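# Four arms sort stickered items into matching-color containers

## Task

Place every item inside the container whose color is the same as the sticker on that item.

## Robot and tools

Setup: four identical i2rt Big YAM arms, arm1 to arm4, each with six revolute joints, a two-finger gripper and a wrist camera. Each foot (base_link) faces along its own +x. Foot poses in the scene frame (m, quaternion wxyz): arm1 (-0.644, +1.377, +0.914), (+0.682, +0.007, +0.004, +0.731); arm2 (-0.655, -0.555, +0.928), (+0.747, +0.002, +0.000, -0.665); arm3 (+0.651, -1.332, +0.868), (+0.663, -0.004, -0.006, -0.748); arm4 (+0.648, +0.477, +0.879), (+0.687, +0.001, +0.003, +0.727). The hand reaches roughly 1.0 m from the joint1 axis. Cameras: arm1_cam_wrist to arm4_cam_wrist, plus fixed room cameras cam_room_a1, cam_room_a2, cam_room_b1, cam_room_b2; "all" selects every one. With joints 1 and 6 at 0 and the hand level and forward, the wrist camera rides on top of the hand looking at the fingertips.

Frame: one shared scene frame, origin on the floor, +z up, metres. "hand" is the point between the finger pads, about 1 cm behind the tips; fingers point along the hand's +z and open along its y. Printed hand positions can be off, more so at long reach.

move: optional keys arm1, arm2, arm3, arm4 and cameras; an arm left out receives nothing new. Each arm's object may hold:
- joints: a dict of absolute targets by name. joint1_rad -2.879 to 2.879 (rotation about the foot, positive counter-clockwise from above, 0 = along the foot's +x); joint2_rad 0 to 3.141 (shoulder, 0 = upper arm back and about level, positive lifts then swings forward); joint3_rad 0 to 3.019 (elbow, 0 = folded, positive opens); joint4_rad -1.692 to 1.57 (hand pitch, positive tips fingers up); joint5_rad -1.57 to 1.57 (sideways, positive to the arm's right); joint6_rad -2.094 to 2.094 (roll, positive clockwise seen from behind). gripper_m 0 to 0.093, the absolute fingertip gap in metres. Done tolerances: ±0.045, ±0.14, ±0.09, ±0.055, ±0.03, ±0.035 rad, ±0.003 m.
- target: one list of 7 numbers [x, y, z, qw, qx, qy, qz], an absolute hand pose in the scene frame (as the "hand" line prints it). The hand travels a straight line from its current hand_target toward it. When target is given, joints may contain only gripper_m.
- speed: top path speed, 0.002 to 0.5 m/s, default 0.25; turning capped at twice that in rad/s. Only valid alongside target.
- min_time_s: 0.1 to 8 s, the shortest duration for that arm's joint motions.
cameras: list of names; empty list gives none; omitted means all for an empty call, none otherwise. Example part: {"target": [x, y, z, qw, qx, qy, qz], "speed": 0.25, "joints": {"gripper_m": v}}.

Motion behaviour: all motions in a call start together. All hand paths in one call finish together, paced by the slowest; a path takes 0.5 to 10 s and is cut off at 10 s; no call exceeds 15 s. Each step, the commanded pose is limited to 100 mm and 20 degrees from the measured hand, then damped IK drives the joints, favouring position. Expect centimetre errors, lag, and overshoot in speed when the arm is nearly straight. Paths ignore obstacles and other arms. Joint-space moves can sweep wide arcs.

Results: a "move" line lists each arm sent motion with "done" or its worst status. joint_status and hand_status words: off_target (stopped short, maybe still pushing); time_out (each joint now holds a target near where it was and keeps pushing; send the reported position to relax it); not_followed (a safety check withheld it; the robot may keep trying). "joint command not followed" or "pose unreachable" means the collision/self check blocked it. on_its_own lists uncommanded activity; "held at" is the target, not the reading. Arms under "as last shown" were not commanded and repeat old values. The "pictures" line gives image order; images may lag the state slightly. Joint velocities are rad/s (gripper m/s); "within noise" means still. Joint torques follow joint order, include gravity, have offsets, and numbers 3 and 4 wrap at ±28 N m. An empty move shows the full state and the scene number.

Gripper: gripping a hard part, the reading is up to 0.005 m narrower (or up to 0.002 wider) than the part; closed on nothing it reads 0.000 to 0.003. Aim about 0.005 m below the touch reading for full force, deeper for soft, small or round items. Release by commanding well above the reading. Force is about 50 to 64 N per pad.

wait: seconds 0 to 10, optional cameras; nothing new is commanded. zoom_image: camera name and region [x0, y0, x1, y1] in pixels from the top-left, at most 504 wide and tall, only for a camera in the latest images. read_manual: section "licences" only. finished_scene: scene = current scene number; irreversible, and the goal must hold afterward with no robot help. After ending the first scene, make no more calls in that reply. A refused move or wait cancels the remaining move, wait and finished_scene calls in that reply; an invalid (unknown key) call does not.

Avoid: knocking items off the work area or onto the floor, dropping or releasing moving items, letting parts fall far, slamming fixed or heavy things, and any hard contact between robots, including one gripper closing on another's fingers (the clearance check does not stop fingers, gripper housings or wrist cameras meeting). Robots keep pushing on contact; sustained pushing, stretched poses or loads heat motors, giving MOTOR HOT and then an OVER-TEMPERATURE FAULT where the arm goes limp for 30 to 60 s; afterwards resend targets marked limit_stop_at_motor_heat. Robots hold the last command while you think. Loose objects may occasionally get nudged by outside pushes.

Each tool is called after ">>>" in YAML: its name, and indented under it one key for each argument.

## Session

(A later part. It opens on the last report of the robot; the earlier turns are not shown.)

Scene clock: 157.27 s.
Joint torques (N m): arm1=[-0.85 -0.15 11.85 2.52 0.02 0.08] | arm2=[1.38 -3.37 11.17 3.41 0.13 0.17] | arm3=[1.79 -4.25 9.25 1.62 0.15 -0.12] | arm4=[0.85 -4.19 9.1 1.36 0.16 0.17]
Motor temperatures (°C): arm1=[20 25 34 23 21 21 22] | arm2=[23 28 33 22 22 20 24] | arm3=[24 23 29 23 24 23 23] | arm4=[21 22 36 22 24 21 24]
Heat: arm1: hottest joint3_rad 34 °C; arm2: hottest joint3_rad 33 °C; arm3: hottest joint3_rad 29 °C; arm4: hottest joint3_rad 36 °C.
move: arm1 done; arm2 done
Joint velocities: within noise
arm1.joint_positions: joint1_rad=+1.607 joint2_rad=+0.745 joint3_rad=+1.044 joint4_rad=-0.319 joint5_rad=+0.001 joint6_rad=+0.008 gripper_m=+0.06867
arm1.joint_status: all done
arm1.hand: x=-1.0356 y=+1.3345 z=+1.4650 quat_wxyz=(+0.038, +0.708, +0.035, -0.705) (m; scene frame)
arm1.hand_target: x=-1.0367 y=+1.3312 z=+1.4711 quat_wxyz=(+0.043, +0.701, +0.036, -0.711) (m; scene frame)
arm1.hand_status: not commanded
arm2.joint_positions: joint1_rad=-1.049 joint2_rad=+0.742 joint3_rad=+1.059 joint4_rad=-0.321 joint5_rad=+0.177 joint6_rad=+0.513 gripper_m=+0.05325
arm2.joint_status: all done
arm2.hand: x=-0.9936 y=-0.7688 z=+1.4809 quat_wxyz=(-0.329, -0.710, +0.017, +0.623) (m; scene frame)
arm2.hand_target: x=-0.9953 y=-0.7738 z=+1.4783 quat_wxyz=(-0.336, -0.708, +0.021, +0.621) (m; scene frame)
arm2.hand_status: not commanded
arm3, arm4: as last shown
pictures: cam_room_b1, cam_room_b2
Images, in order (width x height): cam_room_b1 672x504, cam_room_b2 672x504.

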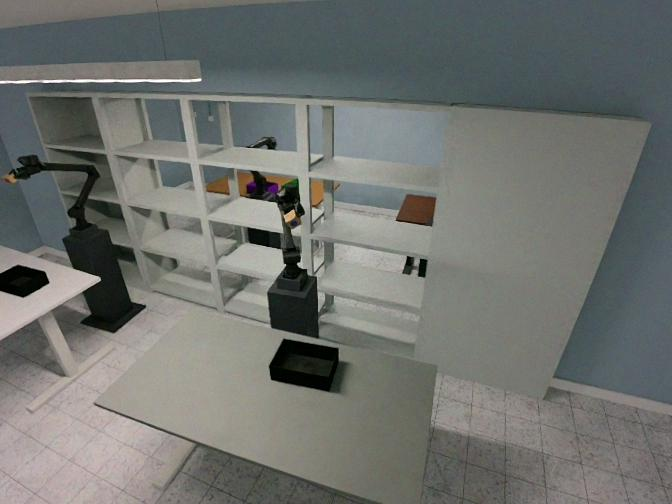

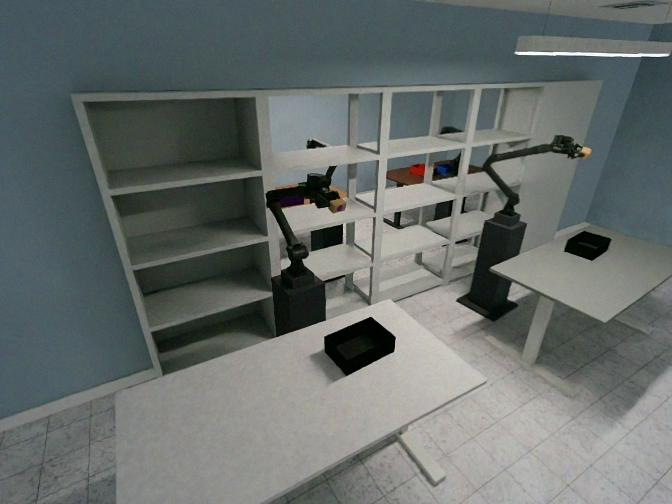

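>>> move:
  arm1: {"joints": {"joint1_rad": 0.0, "joint2_rad": 0.535, "joint3_rad": 0.992, "joint4_rad": -1.504, "joint5_rad": 0, "joint6_rad": 0}, "min_time_s": 2.8}
  arm2: {"joints": {"joint1_rad": 0.2, "joint2_rad": 0.535, "joint3_rad": 0.992, "joint4_rad": -1.504, "joint5_rad": 0, "joint6_rad": 0}, "min_time_s": 2.8}
  cameras: ["arm3_cam_wrist", "arm4_cam_wrist"]

Scene clock: 176.20 s.
Joint torques (N m): arm1=[-2.14 2.14 10.73 0.83 -0.01 -0.04] | arm2=[1.14 -1.03 9.72 1.32 -0.16 -0.08] | arm3=[1.67 -4.37 9.24 1.68 0.12 -0.12] | arm4=[0.73 -4.25 9.33 1.33 0.18 0.17]
Motor temperatures (°C): arm1=[20 25 33 23 21 21 22] | arm2=[23 27 32 22 22 20 24] | arm3=[24 23 29 23 24 23 23] | arm4=[21 22 36 22 24 21 24]
Heat: arm1: hottest joint3_rad 33 °C; arm2: hottest joint3_rad 32 °C; arm3: hottest joint3_rad 29 °C; arm4: hottest joint3_rad 36 °C.
move: arm1 done; arm2 done
Joint velocities: within noise
arm1.joint_positions: joint1_rad=+0.006 joint2_rad=+0.544 joint3_rad=+0.990 joint4_rad=-1.496 joint5_rad=+0.000 joint6_rad=+0.008 gripper_m=+0.06867
arm1.joint_status: all done
arm1.hand: x=-0.6530 y=+1.5767 z=+1.2490 quat_wxyz=(-0.170, +0.704, -0.661, -0.196) (m; scene frame)
arm1.hand_target: x=-0.6516 y=+1.5734 z=+1.2505 quat_wxyz=(-0.172, +0.704, -0.660, -0.196) (m; scene frame)
arm1.hand_status: not commanded
arm2.joint_positions: joint1_rad=+0.195 joint2_rad=+0.547 joint3_rad=+1.002 joint4_rad=-1.493 joint5_rad=+0.003 joint6_rad=+0.014 gripper_m=+0.05332
arm2.joint_status: all done
arm2.hand: x=-0.5943 y=-0.7497 z=+1.2677 quat_wxyz=(-0.213, -0.574, -0.776, +0.153) (m; scene frame)
arm2.hand_target: x=-0.5946 y=-0.7441 z=+1.2632 quat_wxyz=(-0.209, -0.567, -0.782, +0.150) (m; scene frame)
arm2.hand_status: not commanded
arm3, arm4: as last shown
pictures: arm3_cam_wrist, arm4_cam_wrist
Images, in order (width x height): arm3_cam_wrist 672x504, arm4_cam_wrist 672x504.

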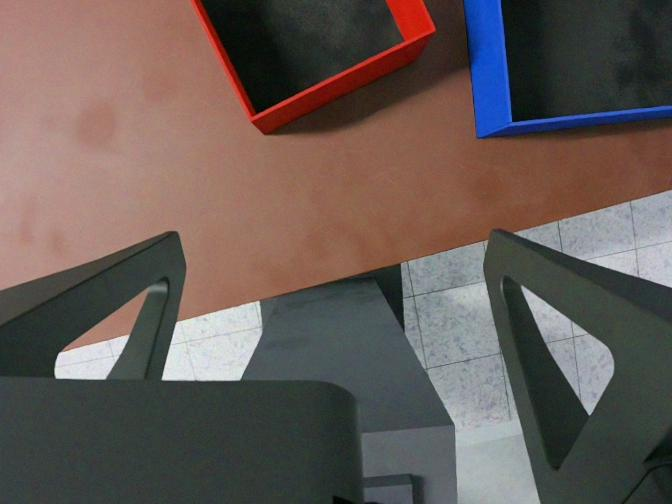

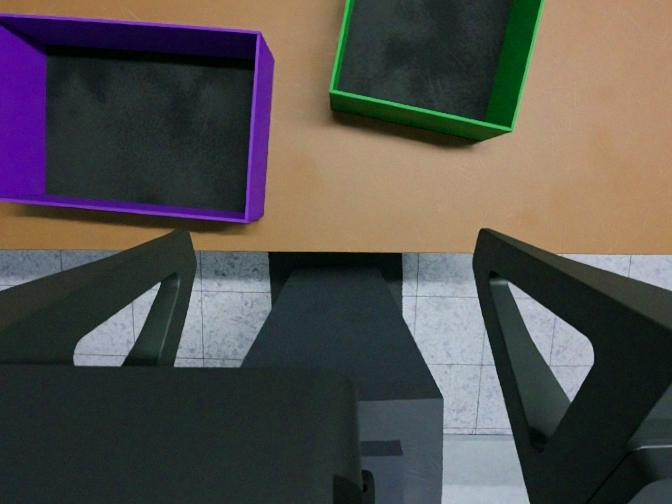

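>>> move:
  arm1: {"joints": {"joint1_rad": -2.257, "joint2_rad": 0.898, "joint3_rad": 0.690, "joint4_rad": -1.013, "joint5_rad": 0, "joint6_rad": 0}, "min_time_s": 3.5}
  arm2: {"joints": {"joint1_rad": 0.925, "joint2_rad": 0.909, "joint3_rad": 0.659, "joint4_rad": -0.971, "joint5_rad": 0, "joint6_rad": 0}, "min_time_s": 2.5}
  arm3: {"joints": {"joint1_rad": -1.99, "joint2_rad": 0.692, "joint3_rad": 0.692, "joint4_rad": -0.96, "joint5_rad": 0, "joint6_rad": 0, "gripper_m": 0.09}, "min_time_s": 4.0}
  arm4: {"joints": {"joint1_rad": 0.9, "joint2_rad": 0.692, "joint3_rad": 0.692, "joint4_rad": -0.96, "joint5_rad": 0, "joint6_rad": 0, "gripper_m": 0.09}, "min_time_s": 3.5}
  cameras: ["arm1_cam_wrist", "arm2_cam_wrist"]

Scene clock: 189.10 s.
Joint torques (N m): arm1=[-2.02 -0.62 11.33 1.52 0.06 -0.06] | arm2=[1.14 -4.19 10.32 2.21 -0.11 -0.07] | arm3=[0.62 -3.14 9.14 1.78 0 -0.12] | arm4=[1.03 -3.37 9.29 1.57 0.12 0.18]
Motor temperatures (°C): arm1=[20 25 34 23 21 21 22] | arm2=[23 26 32 22 22 20 24] | arm3=[24 23 29 23 24 23 23] | arm4=[21 22 36 22 24 21 24]
Heat: arm1: hottest joint3_rad 34 °C; arm2: hottest joint3_rad 32 °C; arm3: hottest joint3_rad 29 °C; arm4: hottest joint3_rad 36 °C.
move: arm1 done; arm2 done; arm3 done; arm4 done
Joint velocities: within noise
arm1.joint_positions: joint1_rad=-2.253 joint2_rad=+0.891 joint3_rad=+0.686 joint4_rad=-1.029 joint5_rad=+0.000 joint6_rad=+0.007 gripper_m=+0.06867
arm1.joint_status: all done
arm1.hand: x=-0.4024 y=+1.2080 z=+1.0658 quat_wxyz=(-0.152, -0.301, -0.940, +0.051) (m; scene frame)
arm1.hand_target: x=-0.3988 y=+1.2042 z=+1.0670 quat_wxyz=(-0.158, -0.299, -0.940, +0.054) (m; scene frame)
arm1.hand_status: not commanded
arm2.joint_positions: joint1_rad=+0.920 joint2_rad=+0.900 joint3_rad=+0.668 joint4_rad=-0.989 joint5_rad=+0.002 joint6_rad=+0.014 gripper_m=+0.05336
arm2.joint_status: all done
arm2.hand: x=-0.4007 y=-0.7072 z=+1.0767 quat_wxyz=(-0.168, -0.267, -0.948, +0.044) (m; scene frame)
arm2.hand_target: x=-0.3983 y=-0.7064 z=+1.0718 quat_wxyz=(-0.169, -0.258, -0.950, +0.044) (m; scene frame)
arm2.hand_status: not commanded
arm3.joint_positions: joint1_rad=-1.980 joint2_rad=+0.701 joint3_rad=+0.699 joint4_rad=-0.975 joint5_rad=+0.001 joint6_rad=+0.006 gripper_m=+0.09007
arm3.joint_status: all done
arm3.hand: x=+0.3949 y=-1.1780 z=+1.0854 quat_wxyz=(+0.070, -0.923, +0.255, +0.280) (m; scene frame)
arm3.hand_target: x=+0.3955 y=-1.1751 z=+1.0864 quat_wxyz=(+0.074, -0.920, +0.256, +0.287) (m; scene frame)
arm3.hand_status: not commanded
arm4.joint_positions: joint1_rad=+0.899 joint2_rad=+0.703 joint3_rad=+0.693 joint4_rad=-0.978 joint5_rad=-0.001 joint6_rad=-0.012 gripper_m=+0.09011
arm4.joint_status: all done
arm4.hand: x=+0.4080 y=+0.6488 z=+1.0957 quat_wxyz=(-0.086, +0.914, -0.285, -0.275) (m; scene frame)
arm4.hand_target: x=+0.4059 y=+0.6501 z=+1.1010 quat_wxyz=(-0.089, +0.909, -0.289, -0.288) (m; scene frame)
arm4.hand_status: not commanded
pictures: arm1_cam_wrist, arm2_cam_wrist
Images, in order (width x height): arm1_cam_wrist 672x504, arm2_cam_wrist 672x504.

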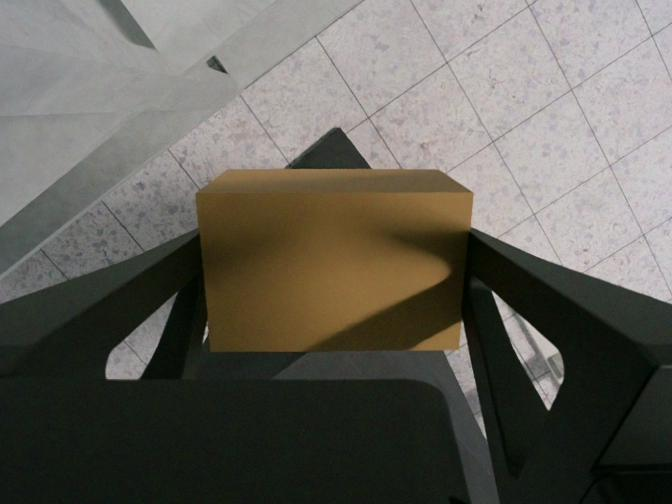

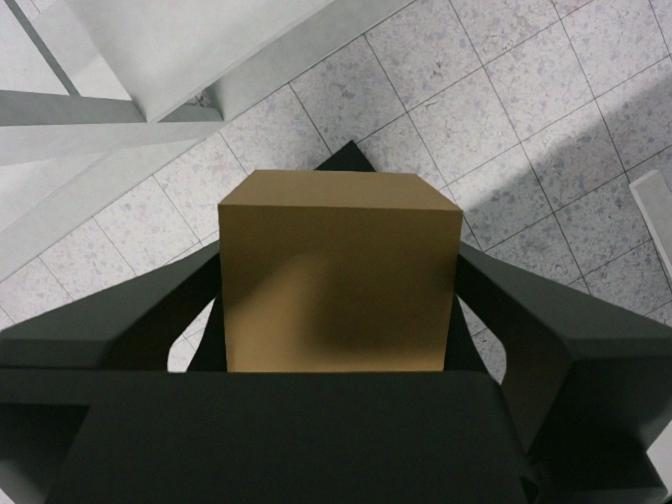

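>>> move:
  arm1: {"target": [0.005, 0.922, 1.085, 0.1525, 0.3, 0.9403, -0.0487], "speed": 0.2}
  arm2: {"target": [-0.002, -0.94, 1.085, 0.162, 0.2585, 0.9513, -0.044], "speed": 0.2}
  cameras: ["arm1_cam_wrist", "arm2_cam_wrist"]

>>> move:
  arm1: {"target": [0.005, 0.922, 1.035, 0.1525, 0.3, 0.9403, -0.0487], "speed": 0.1}
  arm2: {"target": [-0.002, -0.94, 1.035, 0.162, 0.2585, 0.9513, -0.044], "speed": 0.1}
  cameras: []

Scene clock: 198.50 s.
Joint torques (N m): arm1=[-1.85 -20.72 17.24 0.4 -0.06 0.04] | arm2=[1.08 -22.48 16.79 0.84 0.06 -0.07] | arm3=[0.79 -3.08 9.2 1.81 0.02 -0.11] | arm4=[0.73 -3.55 9.18 1.46 0.12 0.19]
Motor temperatures (°C): arm1=[20 25 34 23 21 21 22] | arm2=[23 26 33 22 22 20 24] | arm3=[24 23 29 23 24 23 23] | arm4=[21 22 35 22 24 21 24]
Heat: arm1: hottest joint3_rad 34 °C; arm2: hottest joint3_rad 33 °C; arm3: hottest joint3_rad 29 °C; arm4: hottest joint3_rad 35 °C.
move: arm1 off_target; arm2 off_target
Joint velocities: within noise
arm1.joint_positions: joint1_rad=-2.253 joint2_rad=+2.303 joint3_rad=+2.386 joint4_rad=-1.363 joint5_rad=-0.003 joint6_rad=+0.007 gripper_m=+0.06867
arm1.joint_status: not commanded
arm1.hand: x=-0.0060 y=+0.9293 z=+1.0634 quat_wxyz=(-0.131, -0.302, -0.943, +0.043) (m; scene frame)
arm1.hand_target: x=+0.0038 y=+0.9230 z=+1.0850 quat_wxyz=(-0.153, -0.300, -0.940, +0.049) (m; scene frame)
arm1.hand_status: off_target (0.025 m and 2.6 deg from the pose sent, 0.498 m and 0.3 deg at the start)
arm2.joint_positions: joint1_rad=+0.920 joint2_rad=+2.144 joint3_rad=+2.073 joint4_rad=-1.184 joint5_rad=+0.002 joint6_rad=+0.014 gripper_m=+0.05336
arm2.joint_status: not commanded
arm2.hand: x=-0.0167 y=-0.9340 z=+1.0772 quat_wxyz=(-0.152, -0.267, -0.951, +0.040) (m; scene frame)
arm2.hand_target: x=-0.0029 y=-0.9395 z=+1.0851 quat_wxyz=(-0.163, -0.259, -0.951, +0.044) (m; scene frame)
arm2.hand_status: off_target (0.018 m and 1.6 deg from the pose sent, 0.462 m and 1.2 deg at the start)
arm3, arm4: as last shown
pictures: arm1_cam_wrist, arm2_cam_wrist
Images, in order (width x height): arm1_cam_wrist 672x504, arm2_cam_wrist 672x504.

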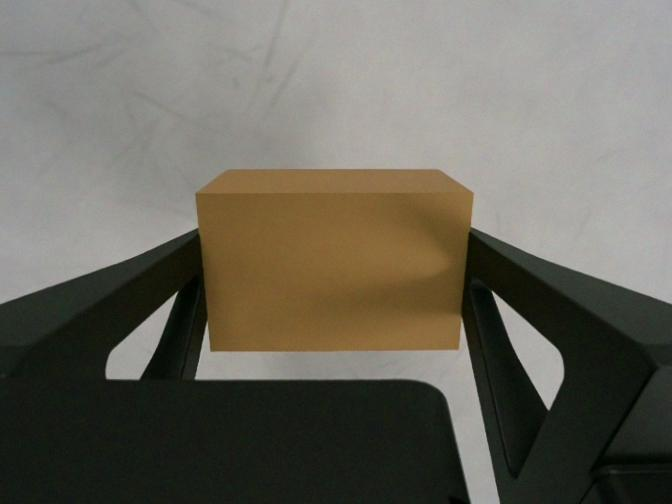

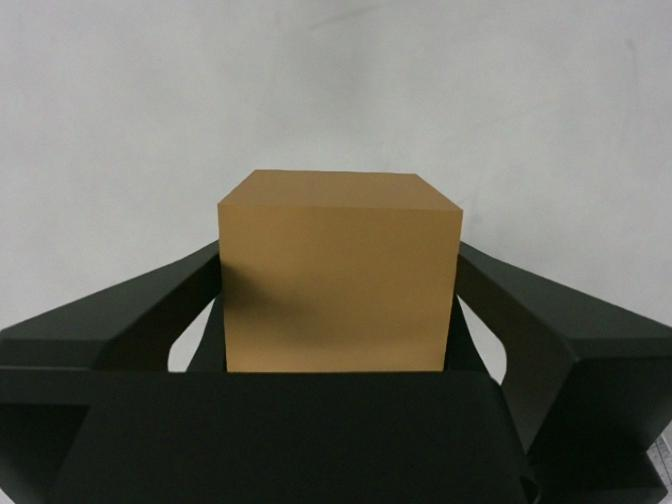

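Scene clock: 199.67 s.
Joint torques (N m): arm1=[-1.79 -21.42 11.77 1.52 -0.06 0.03] | arm2=[0.97 -22.53 10.63 2.21 0.04 -0.07] | arm3=[0.73 -2.9 9.2 1.8 0 -0.11] | arm4=[0.67 -3.84 9.1 1.47 0.18 0.17]
Motor temperatures (°C): arm1=[20 25 34 23 21 21 22] | arm2=[23 26 33 22 22 20 24] | arm3=[24 23 29 23 24 23 23] | arm4=[21 22 35 22 24 21 24]
Heat: arm1: hottest joint3_rad 34 °C; arm2: hottest joint3_rad 33 °C; arm3: hottest joint3_rad 29 °C; arm4: hottest joint3_rad 35 °C.
move: arm1 done; arm2 off_target
Joint velocities: within noise
arm1.joint_positions: joint1_rad=-2.253 joint2_rad=+2.305 joint3_rad=+2.306 joint4_rad=-1.255 joint5_rad=-0.003 joint6_rad=+0.007 gripper_m=+0.06867
arm1.joint_status: not commanded
arm1.hand: x=+0.0001 y=+0.9247 z=+1.0334 quat_wxyz=(-0.143, -0.301, -0.942, +0.047) (m; scene frame)
arm1.hand_target: x=+0.0050 y=+0.9222 z=+1.0349 quat_wxyz=(-0.152, -0.300, -0.940, +0.049) (m; scene frame)
arm1.hand_status: done (0.006 m and 1.1 deg from the pose sent, 0.031 m and 2.6 deg at the start)
arm2.joint_positions: joint1_rad=+0.920 joint2_rad=+2.161 joint3_rad=+2.048 joint4_rad=-1.101 joint5_rad=+0.002 joint6_rad=+0.013 gripper_m=+0.05336
arm2.joint_status: not commanded
arm2.hand: x=-0.0055 y=-0.9406 z=+1.0596 quat_wxyz=(-0.172, -0.266, -0.947, +0.045) (m; scene frame)
arm2.hand_target: x=-0.0028 y=-0.9397 z=+1.0354 quat_wxyz=(-0.162, -0.259, -0.951, +0.044) (m; scene frame)
arm2.hand_status: off_target (0.025 m and 1.5 deg from the pose sent, 0.045 m and 1.6 deg at the start)
arm3, arm4: as last shown
pictures: none
No camera images: "cameras" was empty.

>>> move:
  arm1: {"target": [0.004, 0.923, 1.015, 0.1525, 0.3, 0.9403, -0.0487], "speed": 0.05}
  arm2: {"target": [-0.01, -0.937, 1.013, 0.162, 0.2585, 0.9513, -0.044], "speed": 0.05}
  cameras: []

>>> move:
  arm1: {"target": [0.004, 0.923, 1.002, 0.1525, 0.3, 0.9403, -0.0487], "speed": 0.04}
  arm2: {"target": [-0.01, -0.937, 1.0, 0.162, 0.2585, 0.9513, -0.044], "speed": 0.04}
  cameras: ["arm1_cam_wrist", "arm2_cam_wrist"]

Scene clock: 207.40 s.
Joint torques (N m): arm1=[-1.73 -20.84 9.44 1.69 -0.04 0.01] | arm2=[0.85 -23.53 10.17 2.11 0.01 -0.06] | arm3=[0.56 -3.02 9.2 1.83 0 -0.11] | arm4=[1.14 -3.19 9.16 1.51 0.13 0.18]
Motor temperatures (°C): arm1=[20 25 34 23 21 21 22] | arm2=[23 26 33 22 22 20 24] | arm3=[24 23 28 23 24 23 23] | arm4=[21 22 35 22 24 21 24]
Heat: arm1: hottest joint3_rad 34 °C; arm2: hottest joint3_rad 33 °C; arm3: hottest joint3_rad 28 °C; arm4: hottest joint3_rad 35 °C.
move: arm1 off_target; arm2 off_target
Joint velocities: within noise
arm1.joint_positions: joint1_rad=-2.253 joint2_rad=+2.297 joint3_rad=+2.274 joint4_rad=-1.206 joint5_rad=-0.003 joint6_rad=+0.007 gripper_m=+0.06867
arm1.joint_status: not commanded
arm1.hand: x=+0.0032 y=+0.9225 z=+1.0286 quat_wxyz=(-0.155, -0.301, -0.940, +0.050) (m; scene frame)
arm1.hand_target: x=+0.0039 y=+0.9232 z=+1.0151 quat_wxyz=(-0.152, -0.300, -0.940, +0.049) (m; scene frame)
arm1.hand_status: off_target (0.014 m and 0.4 deg from the pose sent, 0.019 m and 1.1 deg at the start)
arm2.joint_positions: joint1_rad=+0.920 joint2_rad=+2.161 joint3_rad=+1.973 joint4_rad=-1.032 joint5_rad=+0.002 joint6_rad=+0.010 gripper_m=+0.05336
arm2.joint_status: not commanded
arm2.hand: x=-0.0105 y=-0.9375 z=+1.0307 quat_wxyz=(-0.168, -0.265, -0.948, +0.044) (m; scene frame)
arm2.hand_target: x=-0.0104 y=-0.9369 z=+1.0132 quat_wxyz=(-0.162, -0.259, -0.951, +0.044) (m; scene frame)
arm2.hand_status: off_target (0.018 m and 1.1 deg from the pose sent, 0.047 m and 1.5 deg at the start)
arm3, arm4: as last shown
pictures: none
No camera images: "cameras" was empty.

Scene clock: 208.37 s.
Joint torques (N m): arm1=[-1.55 -19.43 9.18 2.02 -0.04 0] | arm2=[0.85 -22.89 9.03 2.45 0.01 -0.07] | arm3=[0.79 -3.08 9.21 1.78 0 -0.11] | arm4=[0.73 -3.55 9.25 1.62 0.12 0.16]
Motor temperatures (°C): arm1=[20 25 34 23 21 21 22] | arm2=[23 26 33 22 22 20 24] | arm3=[24 23 28 23 24 23 23] | arm4=[21 22 35 22 24 21 24]
Heat: arm1: hottest joint3_rad 34 °C; arm2: hottest joint3_rad 33 °C; arm3: hottest joint3_rad 28 °C; arm4: hottest joint3_rad 35 °C.
move: arm1 off_target; arm2 off_target
Joint velocities: within noise
arm1.joint_positions: joint1_rad=-2.253 joint2_rad=+2.285 joint3_rad=+2.247 joint4_rad=-1.180 joint5_rad=-0.003 joint6_rad=+0.007 gripper_m=+0.06867
arm1.joint_status: not commanded
arm1.hand: x=+0.0029 y=+0.9227 z=+1.0280 quat_wxyz=(-0.161, -0.300, -0.939, +0.052) (m; scene frame)
arm1.hand_target: x=+0.0033 y=+0.9236 z=+1.0022 quat_wxyz=(-0.152, -0.300, -0.940, +0.049) (m; scene frame)
arm1.hand_status: off_target (0.026 m and 1.0 deg from the pose sent, 0.027 m and 0.3 deg at the start)
arm2.joint_positions: joint1_rad=+0.920 joint2_rad=+2.161 joint3_rad=+1.966 joint4_rad=-1.010 joint5_rad=+0.002 joint6_rad=+0.010 gripper_m=+0.05336
arm2.joint_status: not commanded
arm2.hand: x=-0.0079 y=-0.9390 z=+1.0294 quat_wxyz=(-0.176, -0.264, -0.947, +0.046) (m; scene frame)
arm2.hand_target: x=-0.0109 y=-0.9366 z=+1.0006 quat_wxyz=(-0.162, -0.259, -0.951, +0.044) (m; scene frame)
arm2.hand_status: off_target (0.030 m and 1.8 deg from the pose sent, 0.031 m and 1.1 deg at the start)
arm3, arm4: as last shown
pictures: arm1_cam_wrist, arm2_cam_wrist
Images, in order (width x height): arm1_cam_wrist 672x504, arm2_cam_wrist 672x504.

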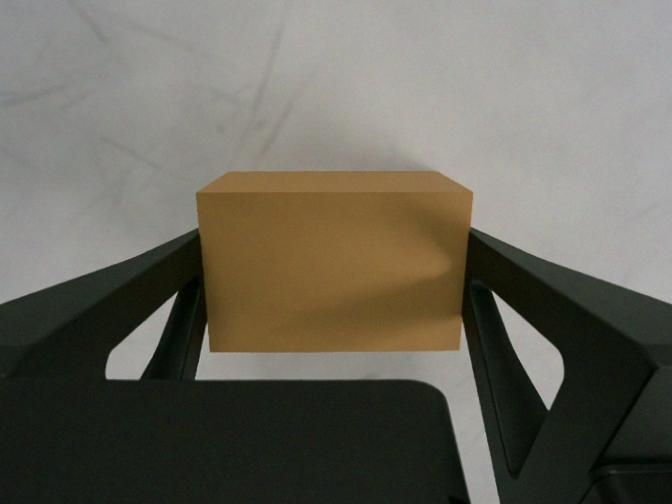

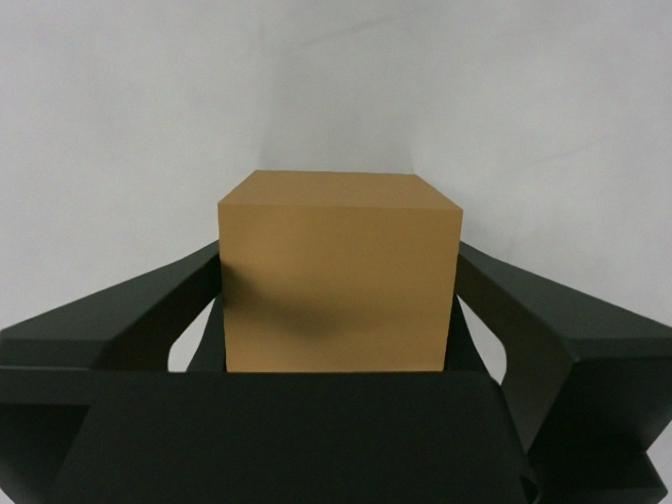

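>>> move:
  arm1: {"target": [0.003, 0.923, 1.015, 0.1441, 0.3005, 0.9415, -0.046], "speed": 0.05}
  arm2: {"target": [-0.009, -0.938, 1.015, 0.1553, 0.259, 0.9529, -0.0422], "speed": 0.05}
  cameras: []

>>> move:
  arm1: {"joints": {"gripper_m": 0.092}}
  arm2: {"joints": {"gripper_m": 0.09}}
  cameras: ["arm1_cam_wrist", "arm2_cam_wrist"]

Scene clock: 217.23 s.
Joint torques (N m): arm1=[-2.55 -18.67 13.68 0.13 -0.05 0] | arm2=[0.85 -22.71 13.07 0.34 0 -0.03] | arm3=[0.62 -3.08 9.17 1.8 0 -0.11] | arm4=[1.03 -3.31 9.25 1.54 0.13 0.14]
Motor temperatures (°C): arm1=[20 26 34 23 21 21 22] | arm2=[23 27 33 22 22 20 25] | arm3=[24 23 28 23 24 23 23] | arm4=[21 22 35 22 24 21 24]
Heat: arm1: hottest joint3_rad 34 °C; arm2: hottest joint3_rad 33 °C; arm3: hottest joint3_rad 28 °C; arm4: hottest joint3_rad 35 °C.
move: arm1 off_target; arm2 off_target
Joint velocities: within noise
arm1.joint_positions: joint1_rad=-2.253 joint2_rad=+2.284 joint3_rad=+2.250 joint4_rad=-1.190 joint5_rad=-0.003 joint6_rad=+0.007 gripper_m=+0.06867
arm1.joint_status: not commanded
arm1.hand: x=+0.0014 y=+0.9238 z=+1.0287 quat_wxyz=(-0.157, -0.300, -0.939, +0.051) (m; scene frame)
arm1.hand_target: x=+0.0027 y=+0.9233 z=+1.0149 quat_wxyz=(-0.145, -0.300, -0.942, +0.046) (m; scene frame)
arm1.hand_status: off_target (0.014 m and 1.6 deg from the pose sent, 0.013 m and 2.1 deg at the start)
arm2.joint_positions: joint1_rad=+0.920 joint2_rad=+2.161 joint3_rad=+1.966 joint4_rad=-1.017 joint5_rad=+0.002 joint6_rad=+0.006 gripper_m=+0.05336
arm2.joint_status: not commanded
arm2.hand: x=-0.0093 y=-0.9382 z=+1.0288 quat_wxyz=(-0.172, -0.263, -0.948, +0.046) (m; scene frame)
arm2.hand_target: x=-0.0093 y=-0.9379 z=+1.0152 quat_wxyz=(-0.156, -0.259, -0.952, +0.042) (m; scene frame)
arm2.hand_status: off_target (0.014 m and 2.1 deg from the pose sent, 0.014 m and 2.5 deg at the start)
arm3, arm4: as last shown
pictures: none
No camera images: "cameras" was empty.

Scene clock: 217.93 s.
Joint torques (N m): arm1=[-1.9 -20.31 13.67 0.5 -0.07 0.02] | arm2=[0.91 -22.59 13.03 0.85 0 -0.03] | arm3=[0.62 -2.96 9.24 1.73 0 -0.11] | arm4=[1.03 -2.84 9.13 1.43 0.16 0.17]
Motor temperatures (°C): arm1=[20 26 34 23 21 21 22] | arm2=[23 27 33 22 22 20 24] | arm3=[24 23 28 23 24 23 23] | arm4=[21 22 35 22 24 21 24]
Heat: arm1: hottest joint3_rad 34 °C; arm2: hottest joint3_rad 33 °C; arm3: hottest joint3_rad 28 °C; arm4: hottest joint3_rad 35 °C.
move: arm1 done; arm2 done
Joint velocities: within noise
arm1.joint_positions: joint1_rad=-2.253 joint2_rad=+2.304 joint3_rad=+2.250 joint4_rad=-1.205 joint5_rad=-0.003 joint6_rad=+0.007 gripper_m=+0.09196
arm1.joint_status: all done
arm1.hand: x=-0.0018 y=+0.9259 z=+1.0122 quat_wxyz=(-0.141, -0.301, -0.942, +0.046) (m; scene frame)
arm1.hand_target: x=+0.0027 y=+0.9233 z=+1.0150 quat_wxyz=(-0.145, -0.300, -0.942, +0.046) (m; scene frame)
arm1.hand_status: not commanded
arm2.joint_positions: joint1_rad=+0.920 joint2_rad=+2.163 joint3_rad=+1.966 joint4_rad=-1.031 joint5_rad=+0.002 joint6_rad=+0.006 gripper_m=+0.08993
arm2.joint_status: all done
arm2.hand: x=-0.0121 y=-0.9366 z=+1.0265 quat_wxyz=(-0.165, -0.263, -0.950, +0.044) (m; scene frame)
arm2.hand_target: x=-0.0094 y=-0.9379 z=+1.0150 quat_wxyz=(-0.156, -0.259, -0.952, +0.042) (m; scene frame)
arm2.hand_status: not commanded
arm3, arm4: as last shown
pictures: arm1_cam_wrist, arm2_cam_wrist
Images, in order (width x height): arm1_cam_wrist 672x504, arm2_cam_wrist 672x504.

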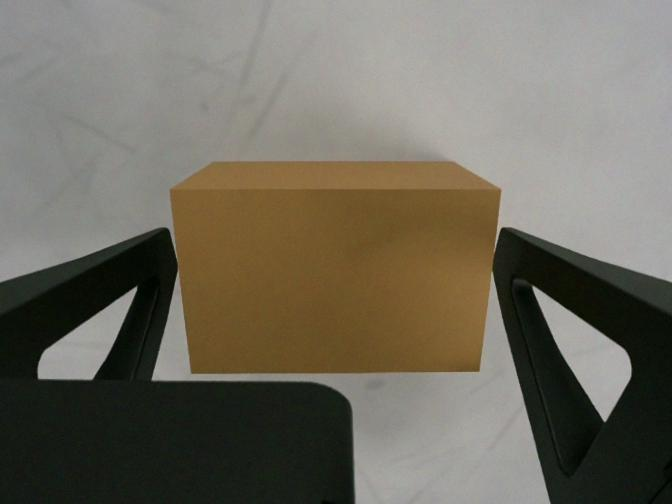

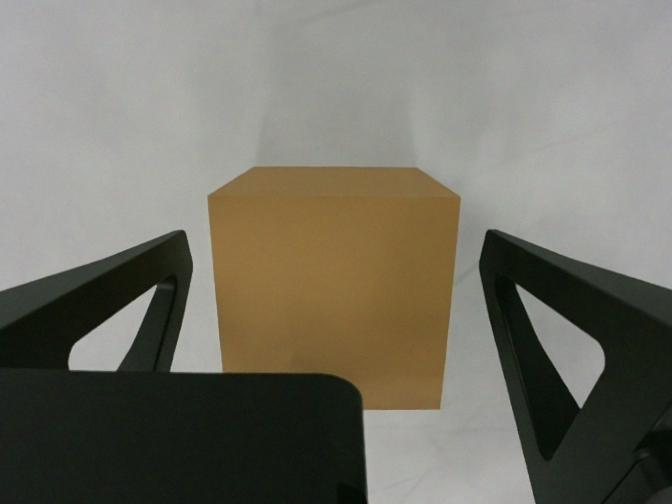

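>>> move:
  arm1: {"target": [-0.006, 0.93, 1.09, 0.1441, 0.3005, 0.9415, -0.046], "speed": 0.12}
  arm2: {"target": [-0.018, -0.933, 1.09, 0.1553, 0.259, 0.9529, -0.0422], "speed": 0.12}
  arm4: {"joints": {"gripper_m": 0.092}}
  cameras: []

>>> move:
  arm1: {"target": [-0.4, 1.204, 1.1, 0.1654, 0.2994, 0.9382, -0.0528], "speed": 0.22}
  arm2: {"target": [-0.4, -0.706, 1.1, 0.1675, 0.2582, 0.9503, -0.0455], "speed": 0.22}
  arm3: {"target": [0.008, -0.947, 1.11, -0.0681, 0.9319, -0.254, -0.2497], "speed": 0.22}
  arm4: {"target": [0.018, 0.941, 1.11, -0.0778, 0.9212, -0.2905, -0.2468], "speed": 0.22}
  cameras: ["arm3_cam_wrist", "arm4_cam_wrist"]

Scene clock: 230.50 s.
Joint torques (N m): arm1=[-2.2 -22.53 16.49 0.35 -0.02 0.01] | arm2=[0.79 -25.29 15.58 0.77 0.01 -0.03] | arm3=[0.5 -3.14 9.21 1.76 -0.01 -0.11] | arm4=[0.5 -3.02 9.17 1.47 0.14 0.17]
Motor temperatures (°C): arm1=[20 26 35 23 21 21 22] | arm2=[23 28 34 22 22 20 24] | arm3=[24 23 28 23 24 23 23] | arm4=[21 22 34 22 24 21 24]
Heat: arm1: hottest joint3_rad 35 °C; arm2: hottest joint3_rad 34 °C; arm3: hottest joint3_rad 28 °C; arm4: hottest joint3_rad 34 °C.
move: arm1 off_target; arm2 off_target; arm4 done
Joint velocities: within noise
arm1.joint_positions: joint1_rad=-2.253 joint2_rad=+2.289 joint3_rad=+2.328 joint4_rad=-1.362 joint5_rad=-0.003 joint6_rad=+0.007 gripper_m=+0.09196
arm1.joint_status: not commanded
arm1.hand: x=-0.0164 y=+0.9365 z=+1.0484 quat_wxyz=(-0.111, -0.303, -0.946, +0.036) (m; scene frame)
arm1.hand_target: x=-0.0077 y=+0.9313 z=+1.0900 quat_wxyz=(-0.145, -0.300, -0.942, +0.046) (m; scene frame)
arm1.hand_status: off_target (0.043 m and 4.0 deg from the pose sent, 0.078 m and 0.4 deg at the start)
arm2.joint_positions: joint1_rad=+0.920 joint2_rad=+2.129 joint3_rad=+2.021 joint4_rad=-1.182 joint5_rad=+0.002 joint6_rad=+0.006 gripper_m=+0.08993
arm2.joint_status: not commanded
arm2.hand: x=-0.0288 y=-0.9269 z=+1.0641 quat_wxyz=(-0.135, -0.264, -0.954, +0.036) (m; scene frame)
arm2.hand_target: x=-0.0191 y=-0.9325 z=+1.0903 quat_wxyz=(-0.156, -0.259, -0.952, +0.043) (m; scene frame)
arm2.hand_status: off_target (0.029 m and 2.5 deg from the pose sent, 0.064 m and 1.3 deg at the start)
arm3: as last shown
arm4.joint_positions: joint1_rad=+0.899 joint2_rad=+0.703 joint3_rad=+0.693 joint4_rad=-0.978 joint5_rad=-0.001 joint6_rad=-0.012 gripper_m=+0.09189
arm4.joint_status: all done
arm4.hand: x=+0.4080 y=+0.6488 z=+1.0957 quat_wxyz=(-0.086, +0.914, -0.285, -0.275) (m; scene frame)
arm4.hand_target: x=+0.4059 y=+0.6501 z=+1.1010 quat_wxyz=(-0.089, +0.909, -0.289, -0.288) (m; scene frame)
arm4.hand_status: not commanded
pictures: none
No camera images: "cameras" was empty.

Scene clock: 233.60 s.
Joint torques (N m): arm1=[-2.55 -0.67 11.52 0.76 -0.09 -0.08] | arm2=[1.2 -4.78 10.35 0.98 0.09 0.03] | arm3=[1.49 -22.71 14.45 0.58 0.12 -0.13] | arm4=[0.26 -23.71 13.14 0.4 -0.05 -0.06]
Motor temperatures (°C): arm1=[20 26 35 23 21 21 22] | arm2=[23 28 34 22 22 20 24] | arm3=[24 23 29 23 24 23 23] | arm4=[21 22 35 22 24 21 24]
Heat: arm1: hottest joint3_rad 35 °C; arm2: hottest joint3_rad 34 °C; arm3: hottest joint3_rad 29 °C; arm4: hottest joint3_rad 35 °C.
move: arm1 done; arm2 done; arm3 off_target; arm4 off_target
Joint velocities: within noise
arm1.joint_positions: joint1_rad=-2.254 joint2_rad=+0.862 joint3_rad=+0.754 joint4_rad=-1.091 joint5_rad=-0.008 joint6_rad=+0.002 gripper_m=+0.09196
arm1.joint_status: not commanded
arm1.hand: x=-0.3977 y=+1.2064 z=+1.0999 quat_wxyz=(-0.170, -0.297, -0.938, +0.053) (m; scene frame)
arm1.hand_target: x=-0.4000 y=+1.2041 z=+1.1000 quat_wxyz=(-0.165, -0.299, -0.938, +0.053) (m; scene frame)
arm1.hand_status: done (0.003 m and 0.6 deg from the pose sent, 0.470 m and 6.6 deg at the start)
arm2.joint_positions: joint1_rad=+0.920 joint2_rad=+0.882 joint3_rad=+0.734 joint4_rad=-1.047 joint5_rad=+0.002 joint6_rad=+0.006 gripper_m=+0.08993
arm2.joint_status: not commanded
arm2.hand: x=-0.3955 y=-0.7105 z=+1.1072 quat_wxyz=(-0.180, -0.262, -0.947, +0.048) (m; scene frame)
arm2.hand_target: x=-0.4000 y=-0.7062 z=+1.1001 quat_wxyz=(-0.168, -0.258, -0.950, +0.046) (m; scene frame)
arm2.hand_status: done (0.010 m and 1.6 deg from the pose sent, 0.433 m and 4.0 deg at the start)
arm3.joint_positions: joint1_rad=-1.980 joint2_rad=+1.980 joint3_rad=+1.969 joint4_rad=-1.066 joint5_rad=+0.007 joint6_rad=+0.002 gripper_m=+0.09007
arm3.joint_status: not commanded
arm3.hand: x=+0.0181 y=-0.9555 z=+1.0903 quat_wxyz=(+0.061, -0.936, +0.257, +0.233) (m; scene frame)
arm3.hand_target: x=+0.0090 y=-0.9477 z=+1.1099 quat_wxyz=(+0.068, -0.932, +0.254, +0.250) (m; scene frame)
arm3.hand_status: off_target (0.024 m and 2.2 deg from the pose sent, 0.451 m and 3.6 deg at the start)
arm4.joint_positions: joint1_rad=+0.888 joint2_rad=+2.093 joint3_rad=+2.129 joint4_rad=-1.103 joint5_rad=-0.003 joint6_rad=-0.012 gripper_m=+0.09189
arm4.joint_status: not commanded
arm4.hand: x=+0.0240 y=+0.9297 z=+1.1018 quat_wxyz=(-0.074, +0.923, -0.293, -0.239) (m; scene frame)
arm4.hand_target: x=+0.0187 y=+0.9406 z=+1.1099 quat_wxyz=(-0.078, +0.921, -0.291, -0.248) (m; scene frame)
arm4.hand_status: off_target (0.015 m and 1.0 deg from the pose sent, 0.488 m and 3.5 deg at the start)
pictures: arm3_cam_wrist, arm4_cam_wrist
Images, in order (width x height): arm3_cam_wrist 672x504, arm4_cam_wrist 672x504.

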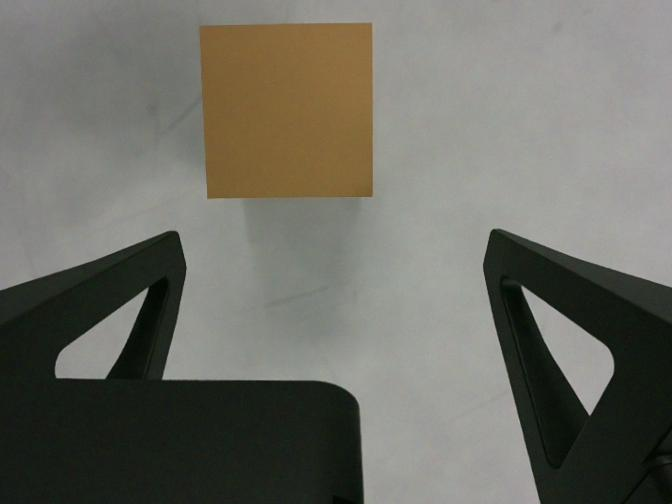

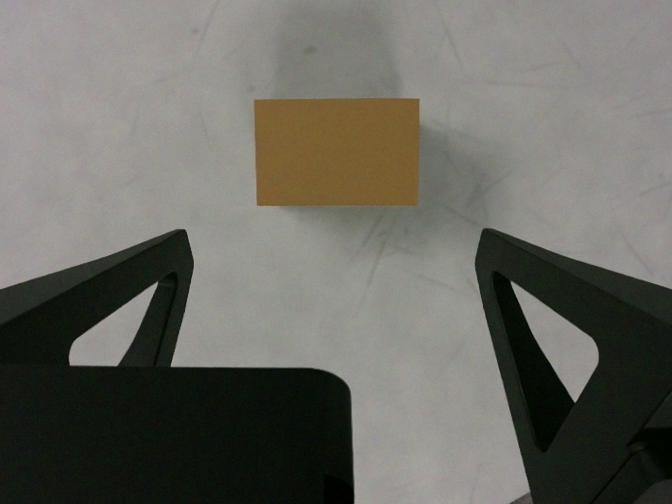

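>>> move:
  arm3: {"target": [-0.037, -0.941, 1.105, -0.0681, 0.9319, -0.254, -0.2497], "speed": 0.12}
  arm4: {"target": [-0.0104, 0.961, 1.075, -0.0778, 0.9212, -0.2905, -0.2468], "speed": 0.12}
  cameras: ["arm3_cam_wrist", "arm4_cam_wrist"]

Scene clock: 255.13 s.
Joint torques (N m): arm1=[-2.55 -1.38 11.49 0.87 -0.02 -0.08] | arm2=[1.2 -4.72 10.35 0.98 0.09 0.02] | arm3=[2.49 -24.64 14.45 0.59 0.13 0.03] | arm4=[0.38 -25.99 13 0.53 -0.06 -0.06]
Motor temperatures (°C): arm1=[20 25 35 23 21 21 22] | arm2=[23 27 33 22 22 20 23] | arm3=[24 24 34 23 24 23 23] | arm4=[21 25 38 22 24 21 24]
Heat: arm1: hottest joint3_rad 35 °C; arm2: hottest joint3_rad 33 °C; arm3: hottest joint3_rad 34 °C; arm4: hottest joint3_rad 38 °C.
move: arm3 off_target; arm4 off_target
Joint velocities: within noise
arm1, arm2: as last shown
arm3.joint_positions: joint1_rad=-1.970 joint2_rad=+2.125 joint3_rad=+2.196 joint4_rad=-1.146 joint5_rad=+0.020 joint6_rad=+0.008 gripper_m=+0.09007
arm3.joint_status: not commanded
arm3.hand: x=-0.0225 y=-0.9386 z=+1.0872 quat_wxyz=(+0.065, -0.936, +0.257, +0.233) (m; scene frame)
arm3.hand_target: x=-0.0359 y=-0.9415 z=+1.1050 quat_wxyz=(+0.068, -0.932, +0.254, +0.250) (m; scene frame)
arm3.hand_status: off_target (0.023 m and 2.0 deg from the pose sent, 0.059 m and 2.1 deg at the start)
arm4.joint_positions: joint1_rad=+0.888 joint2_rad=+2.225 joint3_rad=+2.256 joint4_rad=-1.103 joint5_rad=-0.003 joint6_rad=-0.012 gripper_m=+0.09189
arm4.joint_status: not commanded
arm4.hand: x=-0.0050 y=+0.9504 z=+1.0645 quat_wxyz=(-0.074, +0.923, -0.293, -0.237) (m; scene frame)
arm4.hand_target: x=-0.0096 y=+0.9606 z=+1.0749 quat_wxyz=(-0.078, +0.921, -0.291, -0.247) (m; scene frame)
arm4.hand_status: off_target (0.016 m and 1.3 deg from the pose sent, 0.054 m and 1.0 deg at the start)
pictures: arm3_cam_wrist, arm4_cam_wrist
Images, in order (width x height): arm3_cam_wrist 672x504, arm4_cam_wrist 672x504.

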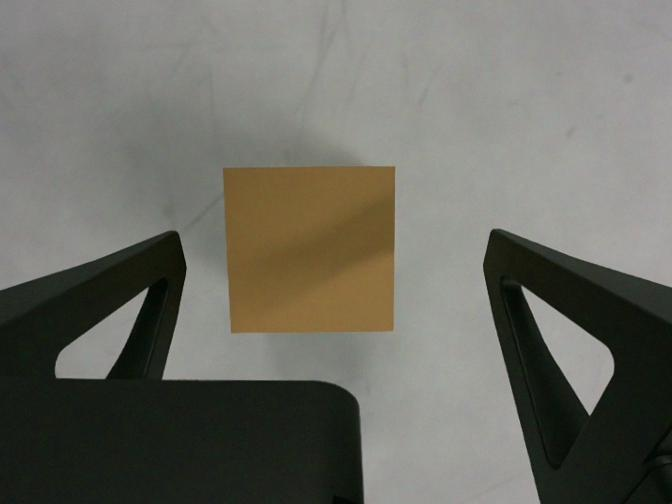

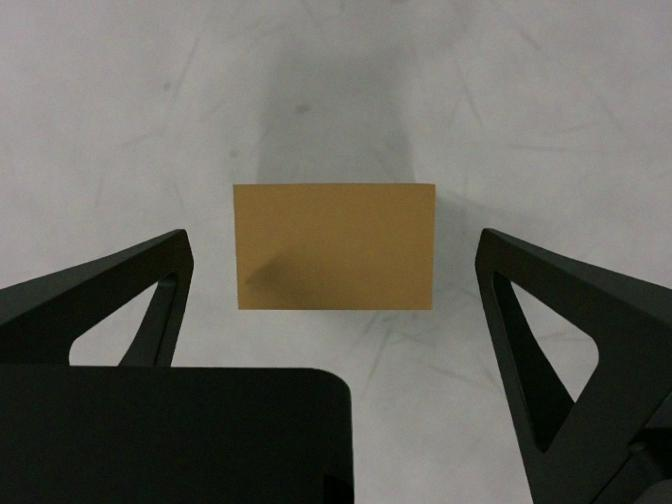

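>>> move:
  arm3: {"target": [-0.0407, -0.9477, 1.095, -0.0681, 0.9319, -0.254, -0.2497], "speed": 0.1}
  arm4: {"target": [-0.013, 0.963, 1.035, -0.0778, 0.9212, -0.2905, -0.2468], "speed": 0.07}
  cameras: ["arm3_cam_wrist", "arm4_cam_wrist"]

Scene clock: 266.80 s.
Joint torques (N m): arm1=[-3.08 -0.62 11.64 0.55 -0.06 -0.06] | arm2=[1.26 -4.72 10.32 0.98 0.09 0.02] | arm3=[2.43 -24.64 12.21 1.61 0.13 0.03] | arm4=[0.44 -25.47 9.36 1.44 -0.02 -0.06]
Motor temperatures (°C): arm1=[20 25 35 23 21 21 22] | arm2=[23 26 33 22 22 20 23] | arm3=[24 25 33 23 24 23 23] | arm4=[21 27 41 22 24 21 24]
Heat: arm1: hottest joint3_rad 35 °C; arm2: hottest joint3_rad 33 °C; arm3: hottest joint3_rad 33 °C; arm4: hottest joint3_rad 41 °C.
move: arm3 off_target; arm4 off_target
Joint velocities: within noise
arm1, arm2: as last shown
arm3.joint_positions: joint1_rad=-1.960 joint2_rad=+2.125 joint3_rad=+2.196 joint4_rad=-1.143 joint5_rad=+0.025 joint6_rad=+0.017 gripper_m=+0.09007
arm3.joint_status: not commanded
arm3.hand: x=-0.0264 y=-0.9442 z=+1.0876 quat_wxyz=(+0.066, -0.935, +0.257, +0.234) (m; scene frame)
arm3.hand_target: x=-0.0401 y=-0.9480 z=+1.0951 quat_wxyz=(+0.068, -0.932, +0.254, +0.250) (m; scene frame)
arm3.hand_status: off_target (0.016 m and 1.9 deg from the pose sent, 0.022 m and 2.0 deg at the start)
arm4.joint_positions: joint1_rad=+0.888 joint2_rad=+2.227 joint3_rad=+2.225 joint4_rad=-1.038 joint5_rad=-0.003 joint6_rad=-0.012 gripper_m=+0.09189
arm4.joint_status: not commanded
arm4.hand: x=-0.0113 y=+0.9550 z=+1.0556 quat_wxyz=(-0.079, +0.919, -0.292, -0.252) (m; scene frame)
arm4.hand_target: x=-0.0122 y=+0.9626 z=+1.0350 quat_wxyz=(-0.078, +0.921, -0.291, -0.247) (m; scene frame)
arm4.hand_status: off_target (0.022 m and 0.6 deg from the pose sent, 0.033 m and 1.3 deg at the start)
pictures: arm3_cam_wrist, arm4_cam_wrist
Images, in order (width x height): arm3_cam_wrist 672x504, arm4_cam_wrist 672x504.

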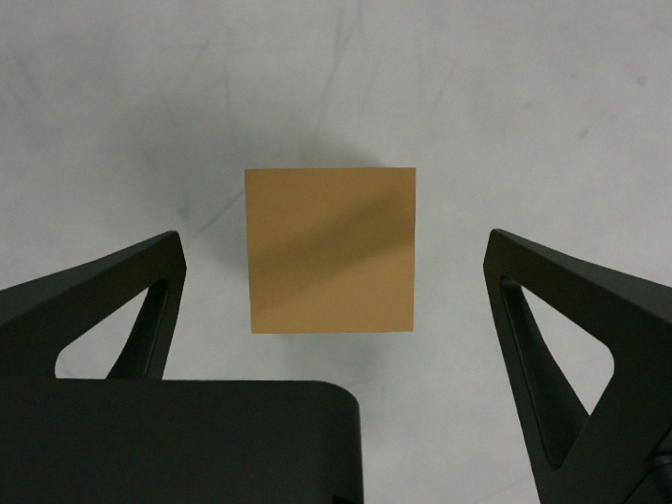

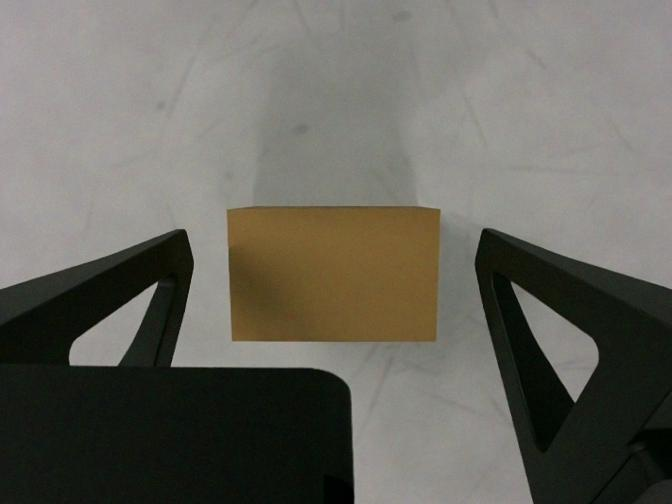

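>>> move:
  arm3: {"target": [-0.0405, -0.9479, 1.05, -0.0681, 0.9319, -0.254, -0.2497], "speed": 0.07}
  arm4: {"target": [-0.0115, 0.962, 1.013, -0.0778, 0.9212, -0.2905, -0.2468], "speed": 0.06}
  cameras: ["arm3_cam_wrist", "arm4_cam_wrist"]

Scene clock: 274.07 s.
Joint torques (N m): arm1=[-2.73 -1.08 11.4 0.7 -0.03 -0.03] | arm2=[1.08 -4.89 10.32 0.96 0.09 0.02] | arm3=[2.43 -24.7 9.29 1.62 0.14 0.01] | arm4=[0.85 -25.7 9.22 1.44 -0.05 -0.05]
Motor temperatures (°C): arm1=[20 25 35 23 21 21 22] | arm2=[23 26 33 22 22 20 23] | arm3=[24 25 33 23 24 23 23] | arm4=[21 26 40 22 24 21 24]
Heat: arm1: hottest joint3_rad 35 °C; arm2: hottest joint3_rad 33 °C; arm3: hottest joint3_rad 33 °C; arm4: hottest joint3_rad 40 °C.
move: arm3 off_target; arm4 off_target
Joint velocities: within noise
arm1, arm2: as last shown
arm3.joint_positions: joint1_rad=-1.960 joint2_rad=+2.125 joint3_rad=+2.109 joint4_rad=-1.024 joint5_rad=+0.025 joint6_rad=+0.018 gripper_m=+0.09007
arm3.joint_status: not commanded
arm3.hand: x=-0.0332 y=-0.9408 z=+1.0583 quat_wxyz=(+0.069, -0.931, +0.257, +0.249) (m; scene frame)
arm3.hand_target: x=-0.0403 y=-0.9480 z=+1.0500 quat_wxyz=(+0.068, -0.932, +0.254, +0.250) (m; scene frame)
arm3.hand_status: off_target (0.013 m and 0.3 deg from the pose sent, 0.040 m and 1.9 deg at the start)
arm4.joint_positions: joint1_rad=+0.888 joint2_rad=+2.227 joint3_rad=+2.167 joint4_rad=-0.979 joint5_rad=-0.003 joint6_rad=-0.012 gripper_m=+0.09189
arm4.joint_status: not commanded
arm4.hand: x=-0.0109 y=+0.9545 z=+1.0332 quat_wxyz=(-0.079, +0.919, -0.292, -0.252) (m; scene frame)
arm4.hand_target: x=-0.0108 y=+0.9616 z=+1.0130 quat_wxyz=(-0.078, +0.921, -0.291, -0.247) (m; scene frame)
arm4.hand_status: off_target (0.022 m and 0.6 deg from the pose sent, 0.043 m and 0.6 deg at the start)
pictures: arm3_cam_wrist, arm4_cam_wrist
Images, in order (width x height): arm3_cam_wrist 672x504, arm4_cam_wrist 672x504.

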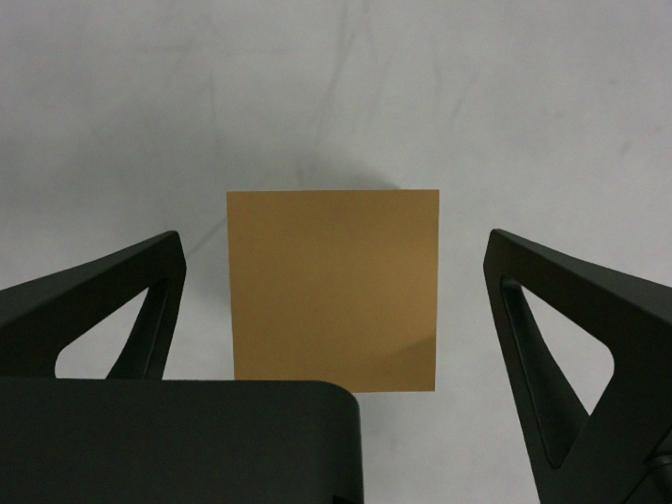

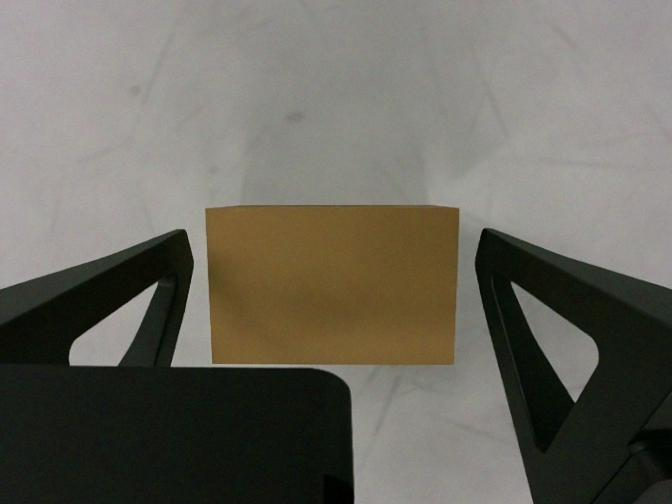

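>>> move:
  arm3: {"target": [-0.0385, -0.9491, 1.027, -0.0681, 0.9319, -0.254, -0.2497], "speed": 0.06}
  arm4: {"target": [-0.0105, 0.9612, 1.0, -0.0778, 0.9212, -0.2905, -0.2468], "speed": 0.05}
  cameras: ["arm3_cam_wrist", "arm4_cam_wrist"]

Scene clock: 280.40 s.
Joint torques (N m): arm1=[-2.96 0.03 11.6 0.81 -0.02 -0.05] | arm2=[1.2 -4.89 10.33 0.99 0.09 0.03] | arm3=[2.26 -25.29 9.1 1.65 0.12 0.02] | arm4=[0.26 -25.35 9.11 1.44 -0.05 -0.04]
Motor temperatures (°C): arm1=[20 25 35 23 21 21 22] | arm2=[23 26 33 22 22 20 23] | arm3=[24 26 33 23 24 23 23] | arm4=[21 26 40 22 24 21 24]
Heat: arm1: hottest joint3_rad 35 °C; arm2: hottest joint3_rad 33 °C; arm3: hottest joint3_rad 33 °C; arm4: hottest joint3_rad 40 °C.
move: arm3 off_target; arm4 off_target
Joint velocities: within noise
arm1, arm2: as last shown
arm3.joint_positions: joint1_rad=-1.960 joint2_rad=+2.125 joint3_rad=+2.046 joint4_rad=-0.962 joint5_rad=+0.025 joint6_rad=+0.018 gripper_m=+0.09007
arm3.joint_status: not commanded
arm3.hand: x=-0.0318 y=-0.9419 z=+1.0338 quat_wxyz=(+0.069, -0.931, +0.257, +0.248) (m; scene frame)
arm3.hand_target: x=-0.0383 y=-0.9491 z=+1.0270 quat_wxyz=(+0.068, -0.932, +0.254, +0.250) (m; scene frame)
arm3.hand_status: off_target (0.012 m and 0.4 deg from the pose sent, 0.033 m and 0.3 deg at the start)
arm4.joint_positions: joint1_rad=+0.888 joint2_rad=+2.227 joint3_rad=+2.134 joint4_rad=-0.945 joint5_rad=-0.003 joint6_rad=-0.012 gripper_m=+0.09189
arm4.joint_status: not commanded
arm4.hand: x=-0.0103 y=+0.9540 z=+1.0207 quat_wxyz=(-0.079, +0.919, -0.292, -0.252) (m; scene frame)
arm4.hand_target: x=-0.0098 y=+0.9608 z=+1.0000 quat_wxyz=(-0.078, +0.921, -0.291, -0.247) (m; scene frame)
arm4.hand_status: off_target (0.022 m and 0.7 deg from the pose sent, 0.034 m and 0.6 deg at the start)
pictures: arm3_cam_wrist, arm4_cam_wrist
Images, in order (width x height): arm3_cam_wrist 672x504, arm4_cam_wrist 672x504.

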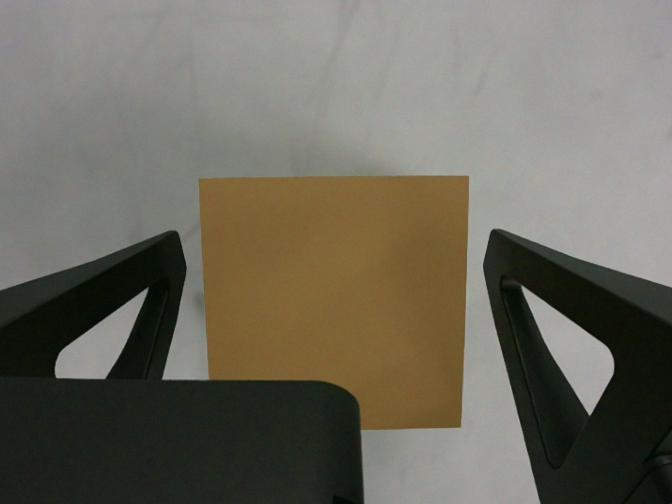

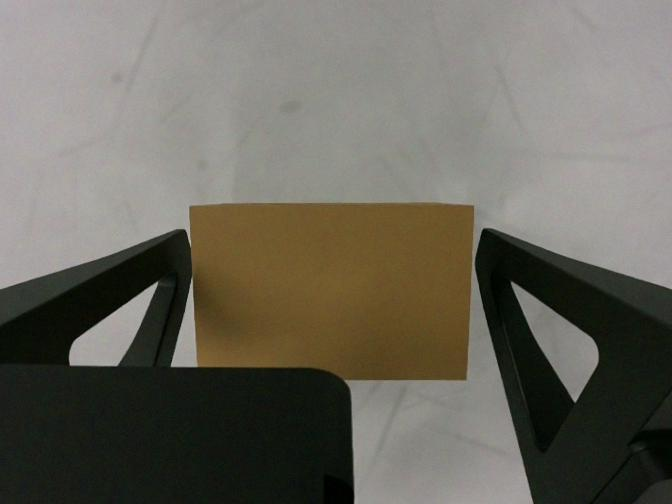

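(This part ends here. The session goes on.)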